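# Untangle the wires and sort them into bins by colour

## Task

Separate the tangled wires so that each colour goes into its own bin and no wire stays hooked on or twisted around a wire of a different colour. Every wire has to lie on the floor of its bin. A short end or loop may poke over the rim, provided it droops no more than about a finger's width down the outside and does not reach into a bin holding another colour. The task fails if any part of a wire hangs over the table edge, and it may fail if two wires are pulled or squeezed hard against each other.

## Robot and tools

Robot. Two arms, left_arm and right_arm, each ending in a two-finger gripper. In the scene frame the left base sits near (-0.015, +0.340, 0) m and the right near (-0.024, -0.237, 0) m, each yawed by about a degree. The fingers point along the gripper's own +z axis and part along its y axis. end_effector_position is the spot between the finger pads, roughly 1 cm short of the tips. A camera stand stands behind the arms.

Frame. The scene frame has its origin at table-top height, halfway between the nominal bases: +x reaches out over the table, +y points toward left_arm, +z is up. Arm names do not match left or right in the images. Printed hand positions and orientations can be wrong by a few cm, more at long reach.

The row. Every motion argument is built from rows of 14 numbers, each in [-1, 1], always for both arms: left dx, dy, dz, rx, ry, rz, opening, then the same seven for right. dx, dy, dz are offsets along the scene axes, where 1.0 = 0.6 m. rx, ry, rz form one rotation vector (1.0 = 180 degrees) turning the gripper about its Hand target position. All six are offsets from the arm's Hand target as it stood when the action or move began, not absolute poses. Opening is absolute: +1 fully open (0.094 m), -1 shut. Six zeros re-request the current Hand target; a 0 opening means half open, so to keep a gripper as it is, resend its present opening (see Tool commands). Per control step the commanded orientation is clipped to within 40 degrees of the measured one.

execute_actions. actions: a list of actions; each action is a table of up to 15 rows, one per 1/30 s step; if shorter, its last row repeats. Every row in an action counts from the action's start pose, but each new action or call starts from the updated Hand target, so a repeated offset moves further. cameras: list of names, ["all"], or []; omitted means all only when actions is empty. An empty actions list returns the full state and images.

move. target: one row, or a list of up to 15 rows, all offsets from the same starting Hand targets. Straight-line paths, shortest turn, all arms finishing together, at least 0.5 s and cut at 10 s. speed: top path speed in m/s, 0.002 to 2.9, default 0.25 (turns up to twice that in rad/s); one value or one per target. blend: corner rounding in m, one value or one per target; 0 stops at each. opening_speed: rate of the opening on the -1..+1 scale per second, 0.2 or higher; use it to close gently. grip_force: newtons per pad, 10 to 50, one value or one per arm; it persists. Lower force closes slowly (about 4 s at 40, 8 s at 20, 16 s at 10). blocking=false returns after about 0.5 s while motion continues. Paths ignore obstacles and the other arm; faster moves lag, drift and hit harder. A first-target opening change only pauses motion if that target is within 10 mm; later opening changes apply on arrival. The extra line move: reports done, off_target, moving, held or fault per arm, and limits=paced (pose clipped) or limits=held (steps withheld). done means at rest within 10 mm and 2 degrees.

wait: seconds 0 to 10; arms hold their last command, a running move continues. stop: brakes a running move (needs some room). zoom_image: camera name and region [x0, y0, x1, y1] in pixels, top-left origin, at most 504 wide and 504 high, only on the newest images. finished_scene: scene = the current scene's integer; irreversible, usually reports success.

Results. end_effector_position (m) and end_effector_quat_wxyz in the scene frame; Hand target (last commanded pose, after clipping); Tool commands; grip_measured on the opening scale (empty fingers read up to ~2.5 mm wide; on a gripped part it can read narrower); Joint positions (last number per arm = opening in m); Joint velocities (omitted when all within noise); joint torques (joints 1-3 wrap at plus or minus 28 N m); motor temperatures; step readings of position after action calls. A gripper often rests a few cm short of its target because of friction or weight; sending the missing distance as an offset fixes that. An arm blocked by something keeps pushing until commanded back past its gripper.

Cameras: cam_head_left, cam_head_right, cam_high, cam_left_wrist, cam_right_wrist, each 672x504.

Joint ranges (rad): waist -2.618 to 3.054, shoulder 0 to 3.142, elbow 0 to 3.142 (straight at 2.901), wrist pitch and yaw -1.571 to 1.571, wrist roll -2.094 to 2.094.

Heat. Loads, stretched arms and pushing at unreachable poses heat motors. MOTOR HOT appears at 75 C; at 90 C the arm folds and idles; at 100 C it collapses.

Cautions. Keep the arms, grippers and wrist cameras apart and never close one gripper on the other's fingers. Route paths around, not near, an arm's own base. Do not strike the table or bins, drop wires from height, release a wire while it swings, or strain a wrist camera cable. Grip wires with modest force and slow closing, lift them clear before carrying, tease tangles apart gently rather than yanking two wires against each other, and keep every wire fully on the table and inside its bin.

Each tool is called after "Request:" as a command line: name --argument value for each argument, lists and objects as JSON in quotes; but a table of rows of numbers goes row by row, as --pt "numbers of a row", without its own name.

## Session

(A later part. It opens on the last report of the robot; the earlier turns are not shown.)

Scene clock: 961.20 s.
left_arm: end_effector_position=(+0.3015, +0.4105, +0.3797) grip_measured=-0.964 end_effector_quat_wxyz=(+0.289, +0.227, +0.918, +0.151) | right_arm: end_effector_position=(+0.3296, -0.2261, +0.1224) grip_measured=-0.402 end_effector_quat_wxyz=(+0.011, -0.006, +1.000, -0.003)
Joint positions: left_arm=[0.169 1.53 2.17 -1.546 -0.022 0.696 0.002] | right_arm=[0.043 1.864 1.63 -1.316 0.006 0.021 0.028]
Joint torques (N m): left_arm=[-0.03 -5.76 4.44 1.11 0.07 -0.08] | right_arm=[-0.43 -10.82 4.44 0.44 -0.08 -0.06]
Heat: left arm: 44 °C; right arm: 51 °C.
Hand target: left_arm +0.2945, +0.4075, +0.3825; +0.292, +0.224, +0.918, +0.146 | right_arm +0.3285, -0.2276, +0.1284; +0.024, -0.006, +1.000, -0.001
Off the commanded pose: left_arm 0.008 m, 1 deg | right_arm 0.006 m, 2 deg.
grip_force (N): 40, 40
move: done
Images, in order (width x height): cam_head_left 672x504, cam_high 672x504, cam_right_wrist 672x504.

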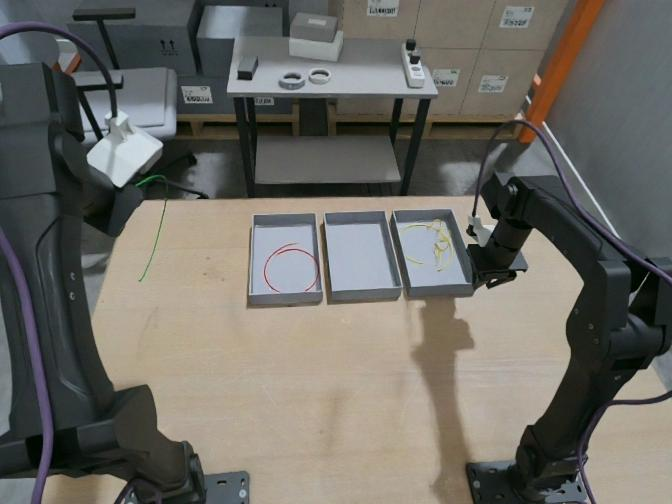

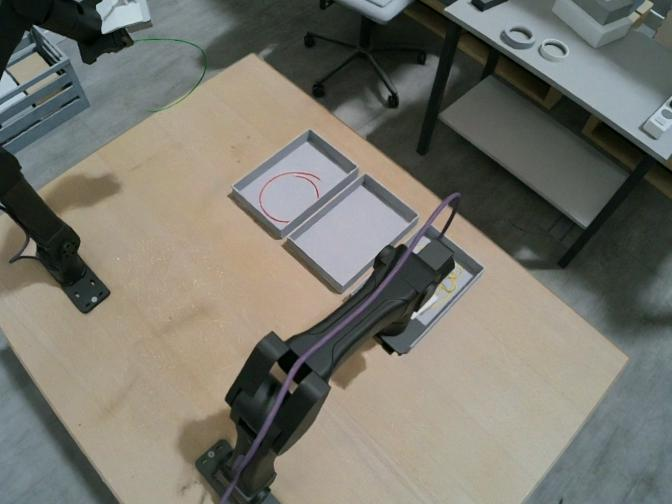

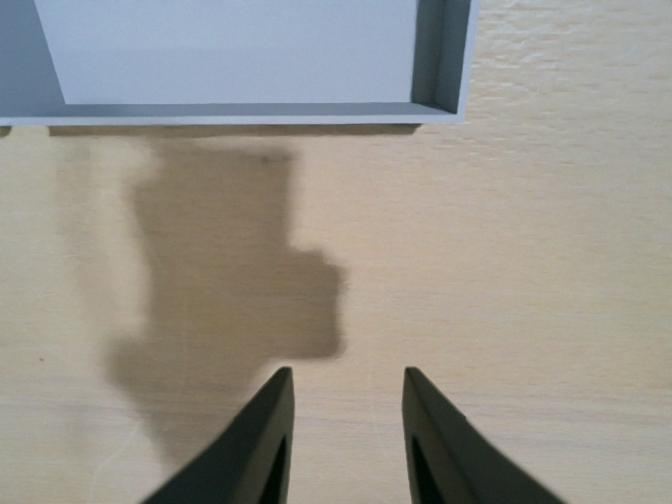

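Request:
move --pt "0.05 -0.2 0.05 0.045 0.104 -0.19 -1 -0.3 -0.05 0.1 0 0 0 -0.4" --pt "0.176 -0.546 0.05 0.0899 0.2076 -0.387 -1 -0.3 -0.05 0.1 0 0 0 -0.4" --speed 0.2 --blend 0.05 --cameras '["cam_head_left","cam_high","cam_left_wrist"]'

Scene clock: 987.73 s.
left_arm: end_effector_position=(+0.3979, +0.0851, +0.4124) grip_measured=-0.964 end_effector_quat_wxyz=(+0.426, +0.680, +0.579, +0.144) | right_arm: end_effector_position=(+0.1546, -0.2590, +0.1890) grip_measured=-0.402 end_effector_quat_wxyz=(+0.043, -0.006, +0.999, -0.008)
Joint positions: left_arm=[-0.596 2.084 2.851 -1.406 -0.018 1.179 0.002] | right_arm=[-0.109 1.173 1.242 -1.552 0.006 -0.133 0.028]
Joint torques (N m): left_arm=[-0.43 -8.1 5.27 1.7 0.11 0] | right_arm=[-0.55 -2.96 4.45 0.33 -0.16 -0.07]
Heat: left arm: 44 °C; right arm: 54 °C.
Hand target: left_arm +0.4001, +0.0798, +0.4126; +0.110, +0.759, +0.640, +0.037 | right_arm +0.1486, -0.2576, +0.1885; +0.024, -0.006, +1.000, -0.001
Off the commanded pose: left_arm 0.006 m, 53 deg; orientation clipped | right_arm 0.006 m, 2 deg.
elbow stopped short (left arm): the move would have taken joint 3 (elbow) straighter than the controller allows.
joint sent to its limit (right arm) — joint 4 (wrist pitch), lower limit. The joint targets still meet the commanded pose.
grip_force (N): 40, 40
move: off_target (left_arm); limits=paced
Images, in order (width x height): cam_head_left 672x504, cam_high 672x504, cam_left_wrist 672x504.

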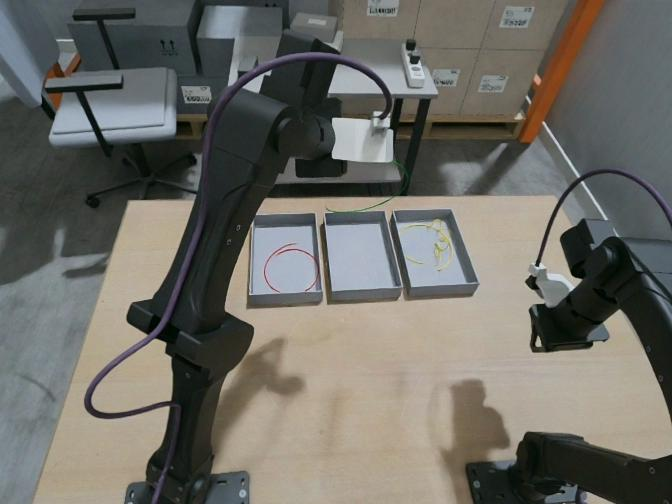

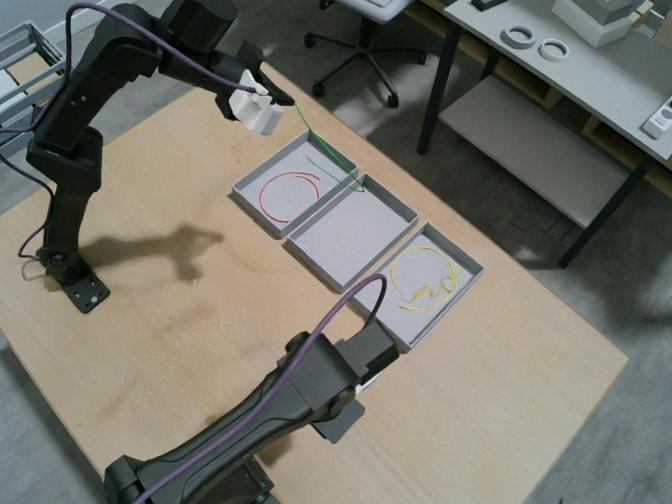

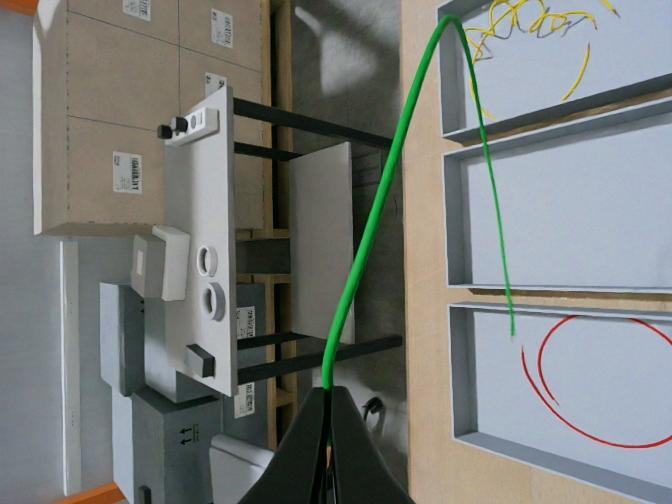

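Request:
move --target '[0.0,-0.02,0.0,-0.0015,0.078,0.3575,-1,0,0,0,0,0,0,-0.4]' --speed 0.2 --cameras '["cam_head_left","cam_high","cam_left_wrist"]'

Request:
move --target '[0.03,-0.03,-0.2,0,0,0,-1,0,0,0,0,0,0,-0.4]' --speed 0.12 --cameras '["cam_head_left","cam_high","cam_left_wrist"]'

Scene clock: 1014.17 s.
left_arm: end_effector_position=(+0.3935, +0.0693, +0.4141) grip_measured=-0.964 end_effector_quat_wxyz=(+0.443, +0.279, +0.845, -0.108) | right_arm: end_effector_position=(+0.1546, -0.2590, +0.1890) grip_measured=-0.402 end_effector_quat_wxyz=(+0.043, -0.006, +0.999, -0.008)
Joint positions: left_arm=[-0.634 2.089 2.851 -1.385 -0.035 0.057 0.002] | right_arm=[-0.109 1.173 1.242 -1.552 0.006 -0.133 0.028]
Joint torques (N m): left_arm=[0.66 -7.82 5.39 1.75 0.1 -0.11] | right_arm=[-0.55 -2.95 4.44 0.33 -0.16 -0.07]
Motor temperatures (°C): left_arm=[33 44 44 40 31 33 38] | right_arm=[31 47 40 36 34 32 34]
Heat: left arm: 44 °C; right arm: 47 °C.
Hand target: left_arm +0.4001, +0.0677, +0.4126; +0.121, +0.302, +0.945, -0.028 | right_arm +0.1486, -0.2576, +0.1885; +0.024, -0.006, +1.000, -0.001
Off the commanded pose: left_arm 0.007 m, 54 deg; orientation clipped | right_arm 0.006 m, 2 deg.
elbow stopped short (left arm): the move would have taken joint 3 (elbow) straighter than the controller allows.
joint sent to its limit (right arm) — joint 4 (wrist pitch), lower limit. The joint targets still meet the commanded pose.
grip_force (N): 40, 40
move: off_target (left_arm); limits=paced
Images, in order (width x height): cam_head_left 672x504, cam_high 672x504, cam_left_wrist 672x504.

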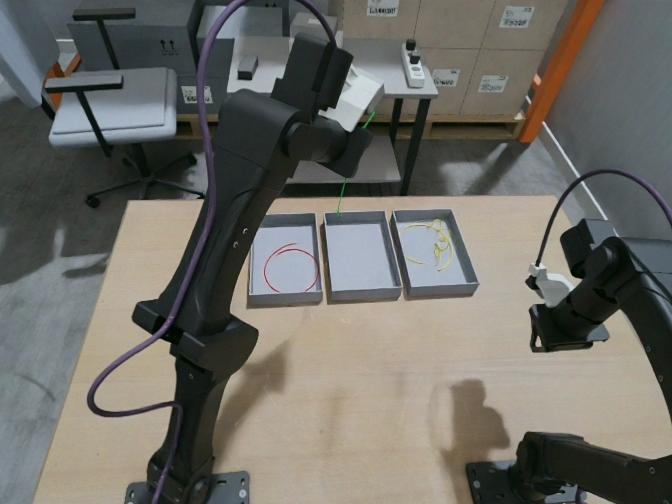

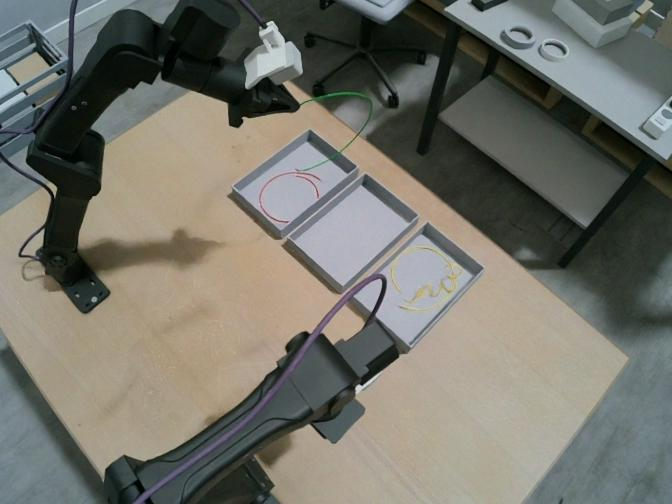

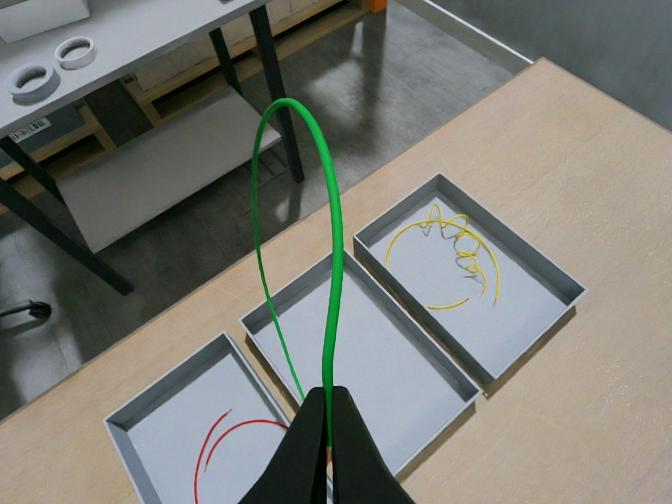

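Scene clock: 1017.47 s.
left_arm: end_effector_position=(+0.4184, +0.0506, +0.3008) grip_measured=-0.964 end_effector_quat_wxyz=(+0.313, +0.293, +0.900, -0.077) | right_arm: end_effector_position=(+0.1546, -0.2590, +0.1890) grip_measured=-0.402 end_effector_quat_wxyz=(+0.043, -0.006, +0.999, -0.008)
Joint positions: left_arm=[-0.634 2.287 2.851 -1.478 -0.027 0.038 0.002] | right_arm=[-0.109 1.173 1.242 -1.552 0.006 -0.133 0.028]
Joint torques (N m): left_arm=[-0.13 -9.65 5.71 1.06 0.03 -0.1] | right_arm=[-0.57 -2.97 4.45 0.33 -0.16 -0.07]
Heat: left arm: 44 °C; right arm: 47 °C.
Hand target: left_arm +0.4181, +0.0498, +0.2926; +0.121, +0.302, +0.945, -0.028 | right_arm +0.1486, -0.2576, +0.1885; +0.024, -0.006, +1.000, -0.001
Off the commanded pose: left_arm 0.008 m, 23 deg | right_arm 0.006 m, 2 deg.
elbow stopped short (left arm): the move would have taken joint 3 (elbow) straighter than the controller allows.
joint sent to its limit (right arm) — joint 4 (wrist pitch), lower limit. The joint targets still meet the commanded pose.
grip_force (N): 40, 40
move: off_target (left_arm)
Images, in order (width x height): cam_head_left 672x504, cam_high 672x504, cam_left_wrist 672x504.

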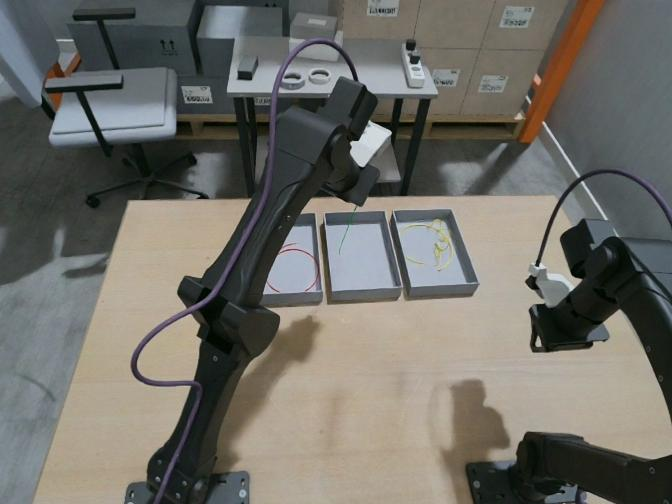

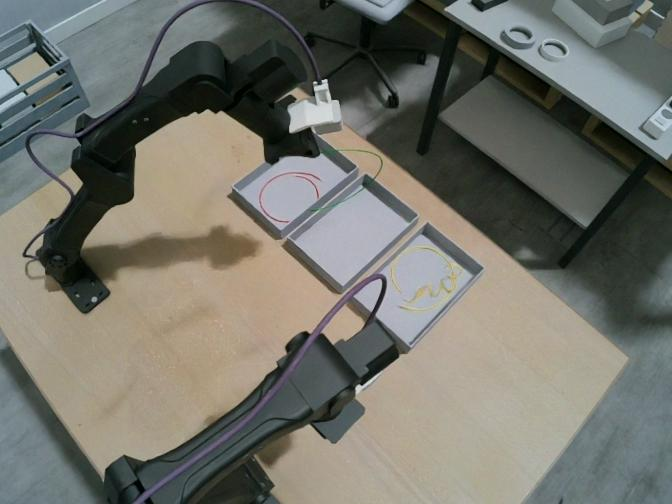

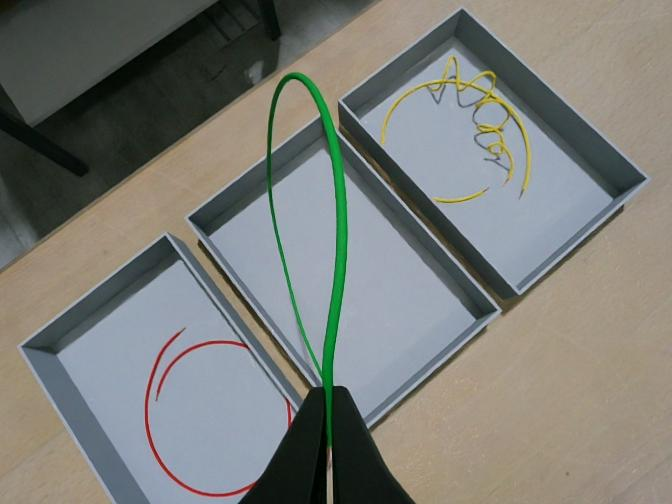

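Request:
move --target '[-0.0,-0.05,-0.17,0,0,0,-1,0,0,0,0,0,0,-0.4]' --speed 0.12 --cameras '["cam_head_left","cam_high","cam_left_wrist"]'

Scene clock: 1024.13 s.
left_arm: end_effector_position=(+0.4202, +0.0216, +0.1987) grip_measured=-0.964 end_effector_quat_wxyz=(+0.207, +0.299, +0.930, -0.057) | right_arm: end_effector_position=(+0.1546, -0.2590, +0.1890) grip_measured=-0.402 end_effector_quat_wxyz=(+0.043, -0.006, +0.999, -0.008)
Joint positions: left_arm=[-0.676 2.479 2.851 -1.51 -0.026 -0.013 0.002] | right_arm=[-0.109 1.173 1.242 -1.552 0.006 -0.133 0.028]
Joint torques (N m): left_arm=[-0.66 -11.33 6.09 0.76 -0.01 -0.11] | right_arm=[-0.55 -2.95 4.45 0.33 -0.16 -0.07]
Heat: left arm: 44 °C; right arm: 46 °C.
Hand target: left_arm +0.4180, +0.0198, +0.1905; +0.121, +0.302, +0.945, -0.028 | right_arm +0.1486, -0.2576, +0.1885; +0.024, -0.006, +1.000, -0.001
Off the commanded pose: left_arm 0.009 m, 11 deg | right_arm 0.006 m, 2 deg.
elbow stopped short (left arm): the move would have taken joint 3 (elbow) straighter than the controller allows.
joint sent to its limit (right arm) — joint 4 (wrist pitch), lower limit. The joint targets still meet the commanded pose.
grip_force (N): 40, 40
move: off_target (left_arm)
Images, in order (width x height): cam_head_left 672x504, cam_high 672x504, cam_left_wrist 672x504.

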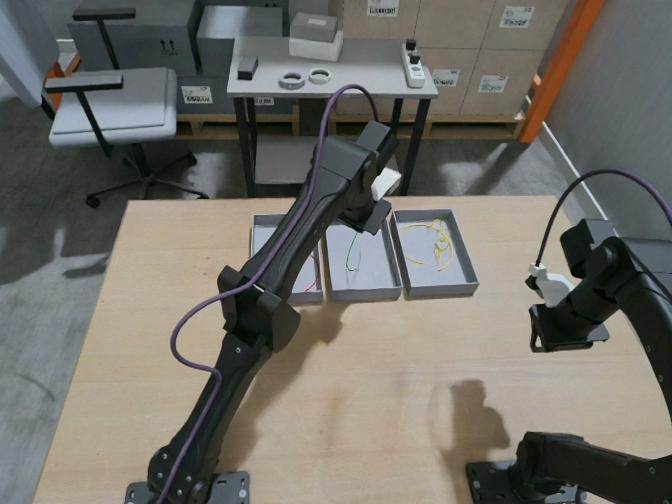

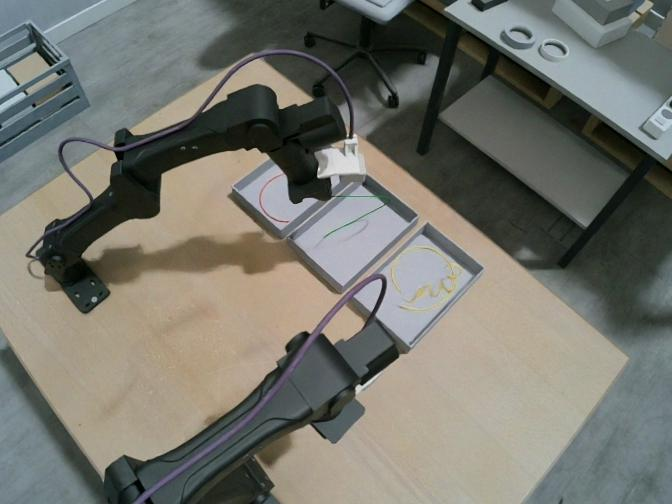

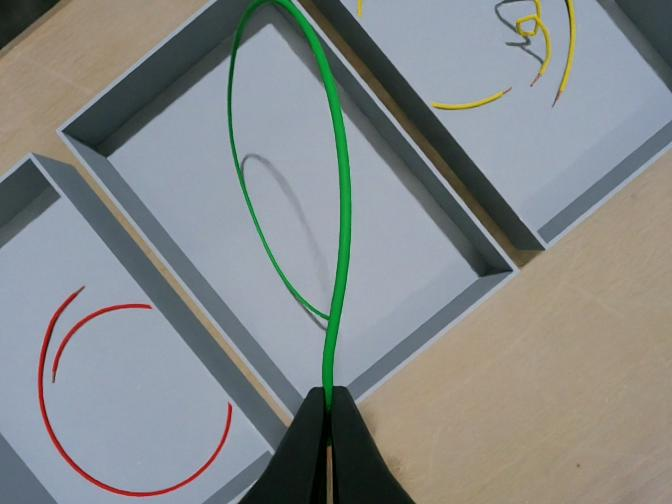

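Request:
move --target '[0.01,-0.05,-0.17,0,0,0,-1,0,0,0,0,0,0,-0.4]' --speed 0.1 --cameras '["cam_head_left","cam_high","cam_left_wrist"]'

Scene clock: 1031.23 s.
left_arm: end_effector_position=(+0.4204, -0.0047, +0.0936) grip_measured=-0.964 end_effector_quat_wxyz=(+0.131, +0.303, +0.943, -0.035) | right_arm: end_effector_position=(+0.1546, -0.2590, +0.1890) grip_measured=-0.402 end_effector_quat_wxyz=(+0.043, -0.006, +0.999, -0.008)
Joint positions: left_arm=[-0.715 2.682 2.846 -1.464 -0.029 -0.054 0.002] | right_arm=[-0.109 1.173 1.242 -1.552 0.006 -0.133 0.028]
Joint torques (N m): left_arm=[-0.76 -12.89 6.72 0.84 -0.07 -0.06] | right_arm=[-0.54 -2.95 4.45 0.33 -0.16 -0.07]
Heat: left arm: 45 °C; right arm: 45 °C.
Hand target: left_arm +0.4241, -0.0102, +0.0886; +0.121, +0.302, +0.945, -0.028 | right_arm +0.1486, -0.2576, +0.1885; +0.024, -0.006, +1.000, -0.001
Off the commanded pose: left_arm 0.008 m, 1 deg | right_arm 0.006 m, 2 deg.
elbow stopped short (left arm): the move would have taken joint 3 (elbow) straighter than the controller allows.
joint sent to its limit (right arm) — joint 4 (wrist pitch), lower limit. The joint targets still meet the commanded pose.
grip_force (N): 40, 40
move: done
Images, in order (width x height): cam_head_left 672x504, cam_high 672x504, cam_left_wrist 672x504.

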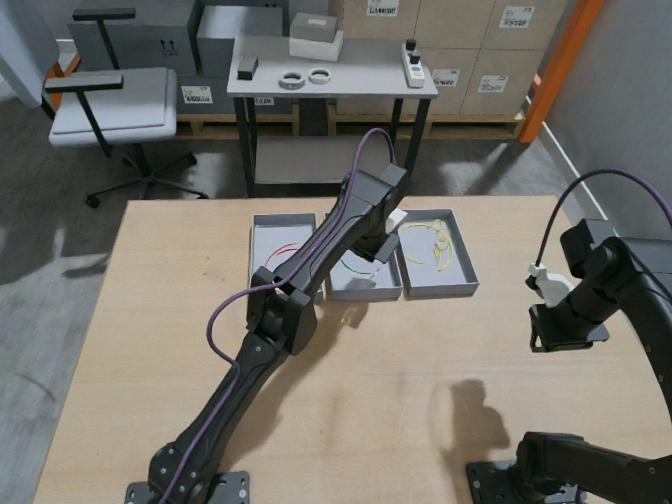

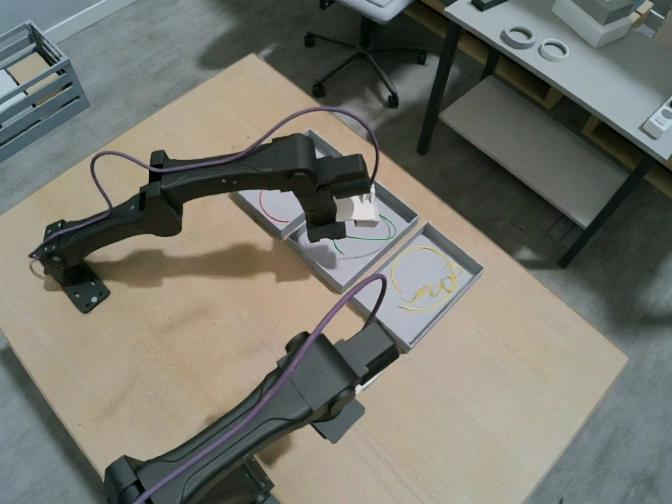

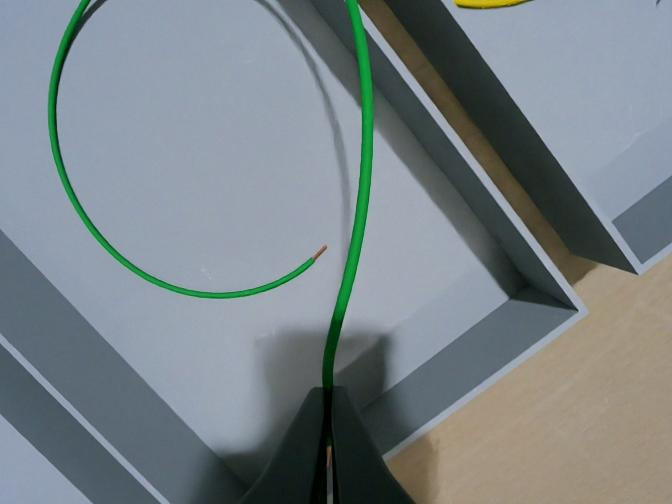

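Request:
move --pt "0.025 0 -0.04 0 0 0 -1 0 0 0 0 0 0 -0.4" --pt "0.025 0 -0.115 0 0 0 -1 0 0 0 0 0 0 -0.4" --speed 0.08 --cameras '["cam_head_left","cam_left_wrist"]'

Scene clock: 1038.97 s.
left_arm: end_effector_position=(+0.4366, -0.0135, +0.0304) grip_measured=-0.964 end_effector_quat_wxyz=(+0.126, +0.302, +0.945, -0.033) | right_arm: end_effector_position=(+0.1546, -0.2590, +0.1890) grip_measured=-0.402 end_effector_quat_wxyz=(+0.043, -0.006, +0.999, -0.008)
Joint positions: left_arm=[-0.709 2.731 2.685 -1.265 -0.029 -0.053 0.002] | right_arm=[-0.109 1.173 1.242 -1.552 0.006 -0.133 0.028]
Joint torques (N m): left_arm=[0.51 -13.97 5.01 0.82 0.03 0.06] | right_arm=[-0.55 -2.95 4.45 0.33 -0.17 -0.07]
Heat: left arm: 46 °C; right arm: 45 °C.
Hand target: left_arm +0.4391, -0.0101, +0.0195; +0.121, +0.302, +0.945, -0.028 | right_arm +0.1486, -0.2576, +0.1885; +0.024, -0.006, +1.000, -0.001
Off the commanded pose: left_arm 0.012 m, 1 deg | right_arm 0.006 m, 2 deg.
elbow stopped short (left arm): the move would have taken joint 3 (elbow) straighter than the controller allows.
joint sent to its limit (right arm) — joint 4 (wrist pitch), lower limit. The joint targets still meet the commanded pose.
grip_force (N): 40, 40
move: off_target (left_arm)
Images, in order (width x height): cam_head_left 672x504, cam_left_wrist 672x504.

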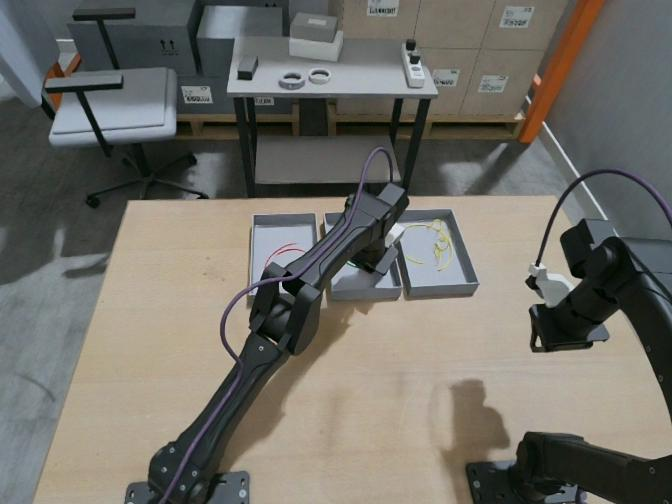

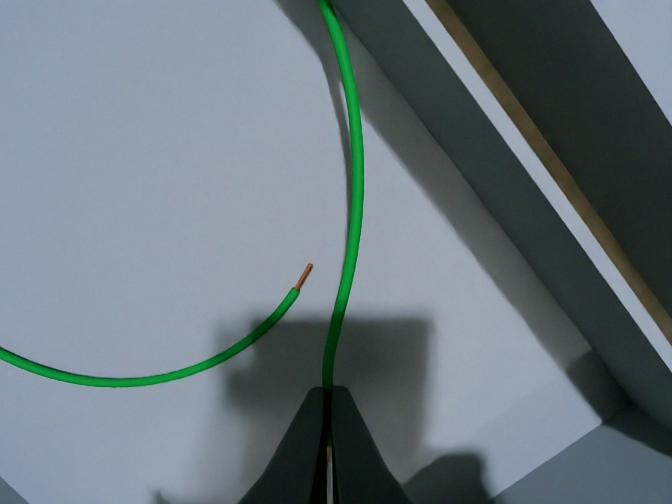

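Request:
move --pt "0 0 -0.015 0 0 0 -1 0 0 0 0 0 0 -0.4" --pt "0 0 -0.015 0 0 0 -0.65 0 0 0 0 0 0 -0.4" --speed 0.05 --opening_speed 0.3

Request:
move --pt "0 0 0.15 0 0 0 -0.65 0 0 0 0 0 0 -0.4" --pt "-0.3 0.35 0.3 0 0 0 -0.65 0 0 0 0 0 0 -0.4" --speed 0.15 --cameras '["cam_head_left","cam_high","cam_head_right"]'

Request:
zoom_image --camera "cam_head_left" --region '[235, 190, 495, 320]'

Scene clock: 1050.30 s.
left_arm: end_effector_position=(+0.4362, -0.0132, +0.0136) grip_measured=-0.653 end_effector_quat_wxyz=(+0.120, +0.302, +0.945, -0.030) | right_arm: end_effector_position=(+0.1546, -0.2590, +0.1890) grip_measured=-0.402 end_effector_quat_wxyz=(+0.043, -0.006, +0.999, -0.008)
Joint positions: left_arm=[-0.709 2.731 2.621 -1.214 -0.029 -0.053 0.016] | right_arm=[-0.109 1.173 1.242 -1.552 0.006 -0.133 0.028]
Joint torques (N m): left_arm=[0.5 -15.34 4.72 0.77 0 0.06] | right_arm=[-0.55 -2.95 4.44 0.33 -0.16 -0.07]
Heat: left arm: 46 °C; right arm: 44 °C.
Hand target: left_arm +0.4391, -0.0102, +0.0106; +0.121, +0.302, +0.945, -0.028 | right_arm +0.1486, -0.2576, +0.1885; +0.024, -0.006, +1.000, -0.001
Off the commanded pose: left_arm 0.005 m, 0 deg | right_arm 0.006 m, 2 deg.
joint sent to its limit (right arm) — joint 4 (wrist pitch), lower limit. The joint targets still meet the commanded pose.
grip_force (N): 40, 40
move: done

Scene clock: 1053.93 s.
left_arm: end_effector_position=(+0.2662, +0.1960, +0.1926) grip_measured=-0.653 end_effector_quat_wxyz=(+0.132, +0.299, +0.945, -0.027) | right_arm: end_effector_position=(+0.1546, -0.2590, +0.1890) grip_measured=-0.402 end_effector_quat_wxyz=(+0.043, -0.006, +0.999, -0.008)
Joint positions: left_arm=[-0.505 1.505 1.472 -1.268 0.01 0.142 0.016] | right_arm=[-0.109 1.173 1.242 -1.552 0.006 -0.133 0.028]
Joint torques (N m): left_arm=[0.43 -6.87 4.93 0.49 0.12 0.04] | right_arm=[-0.55 -2.95 4.45 0.33 -0.16 -0.07]
Heat: left arm: 48 °C; right arm: 44 °C.
Hand target: left_arm +0.2591, +0.1999, +0.1906; +0.121, +0.302, +0.945, -0.028 | right_arm +0.1486, -0.2576, +0.1885; +0.024, -0.006, +1.000, -0.001
Off the commanded pose: left_arm 0.008 m, 1 deg | right_arm 0.006 m, 2 deg.
elbow stopped short (left arm): the move would have taken joint 3 (elbow) straighter than the controller allows.
joint sent to its limit (right arm) — joint 4 (wrist pitch), lower limit. The joint targets still meet the commanded pose.
grip_force (N): 40, 40
move: done
Images, in order (width x height): cam_head_left 672x504, cam_head_right 672x504, cam_high 672x504.

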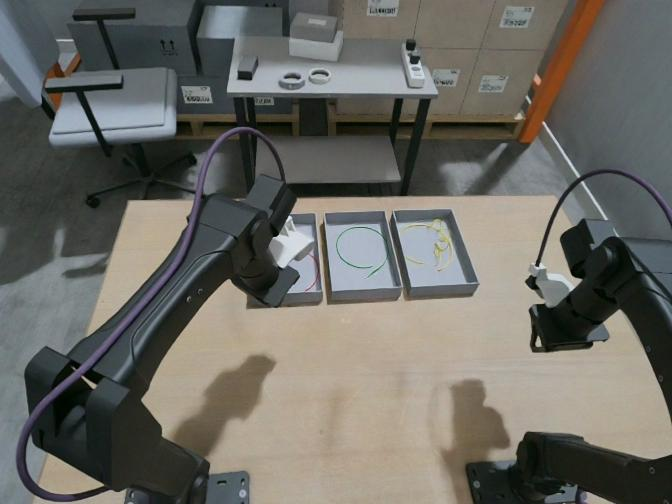

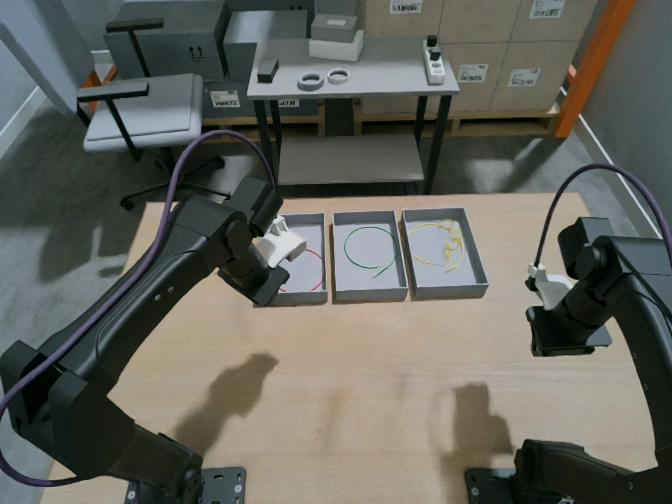

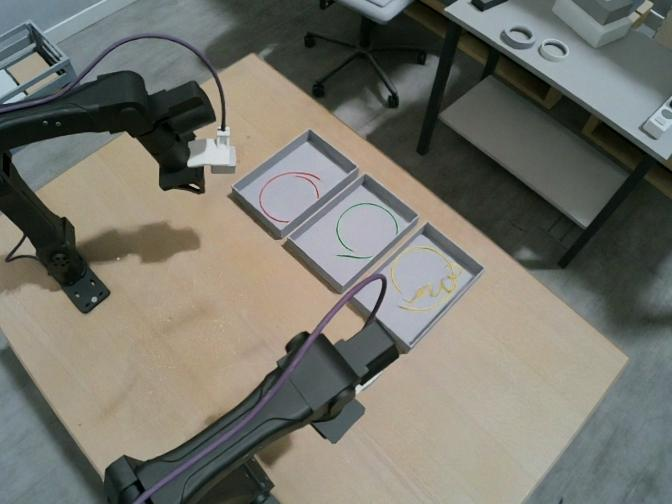

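Scaled by 1.938 from the camera's 672x504 image, which has a finer 960x720 frame.

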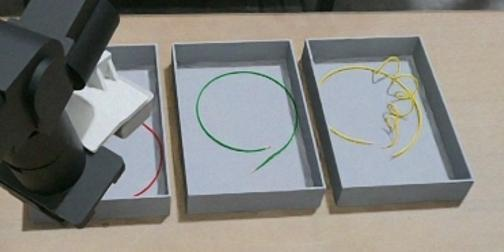

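All sorted.

Request:
finished_scene --scene 2

The scene is finished: the task was done.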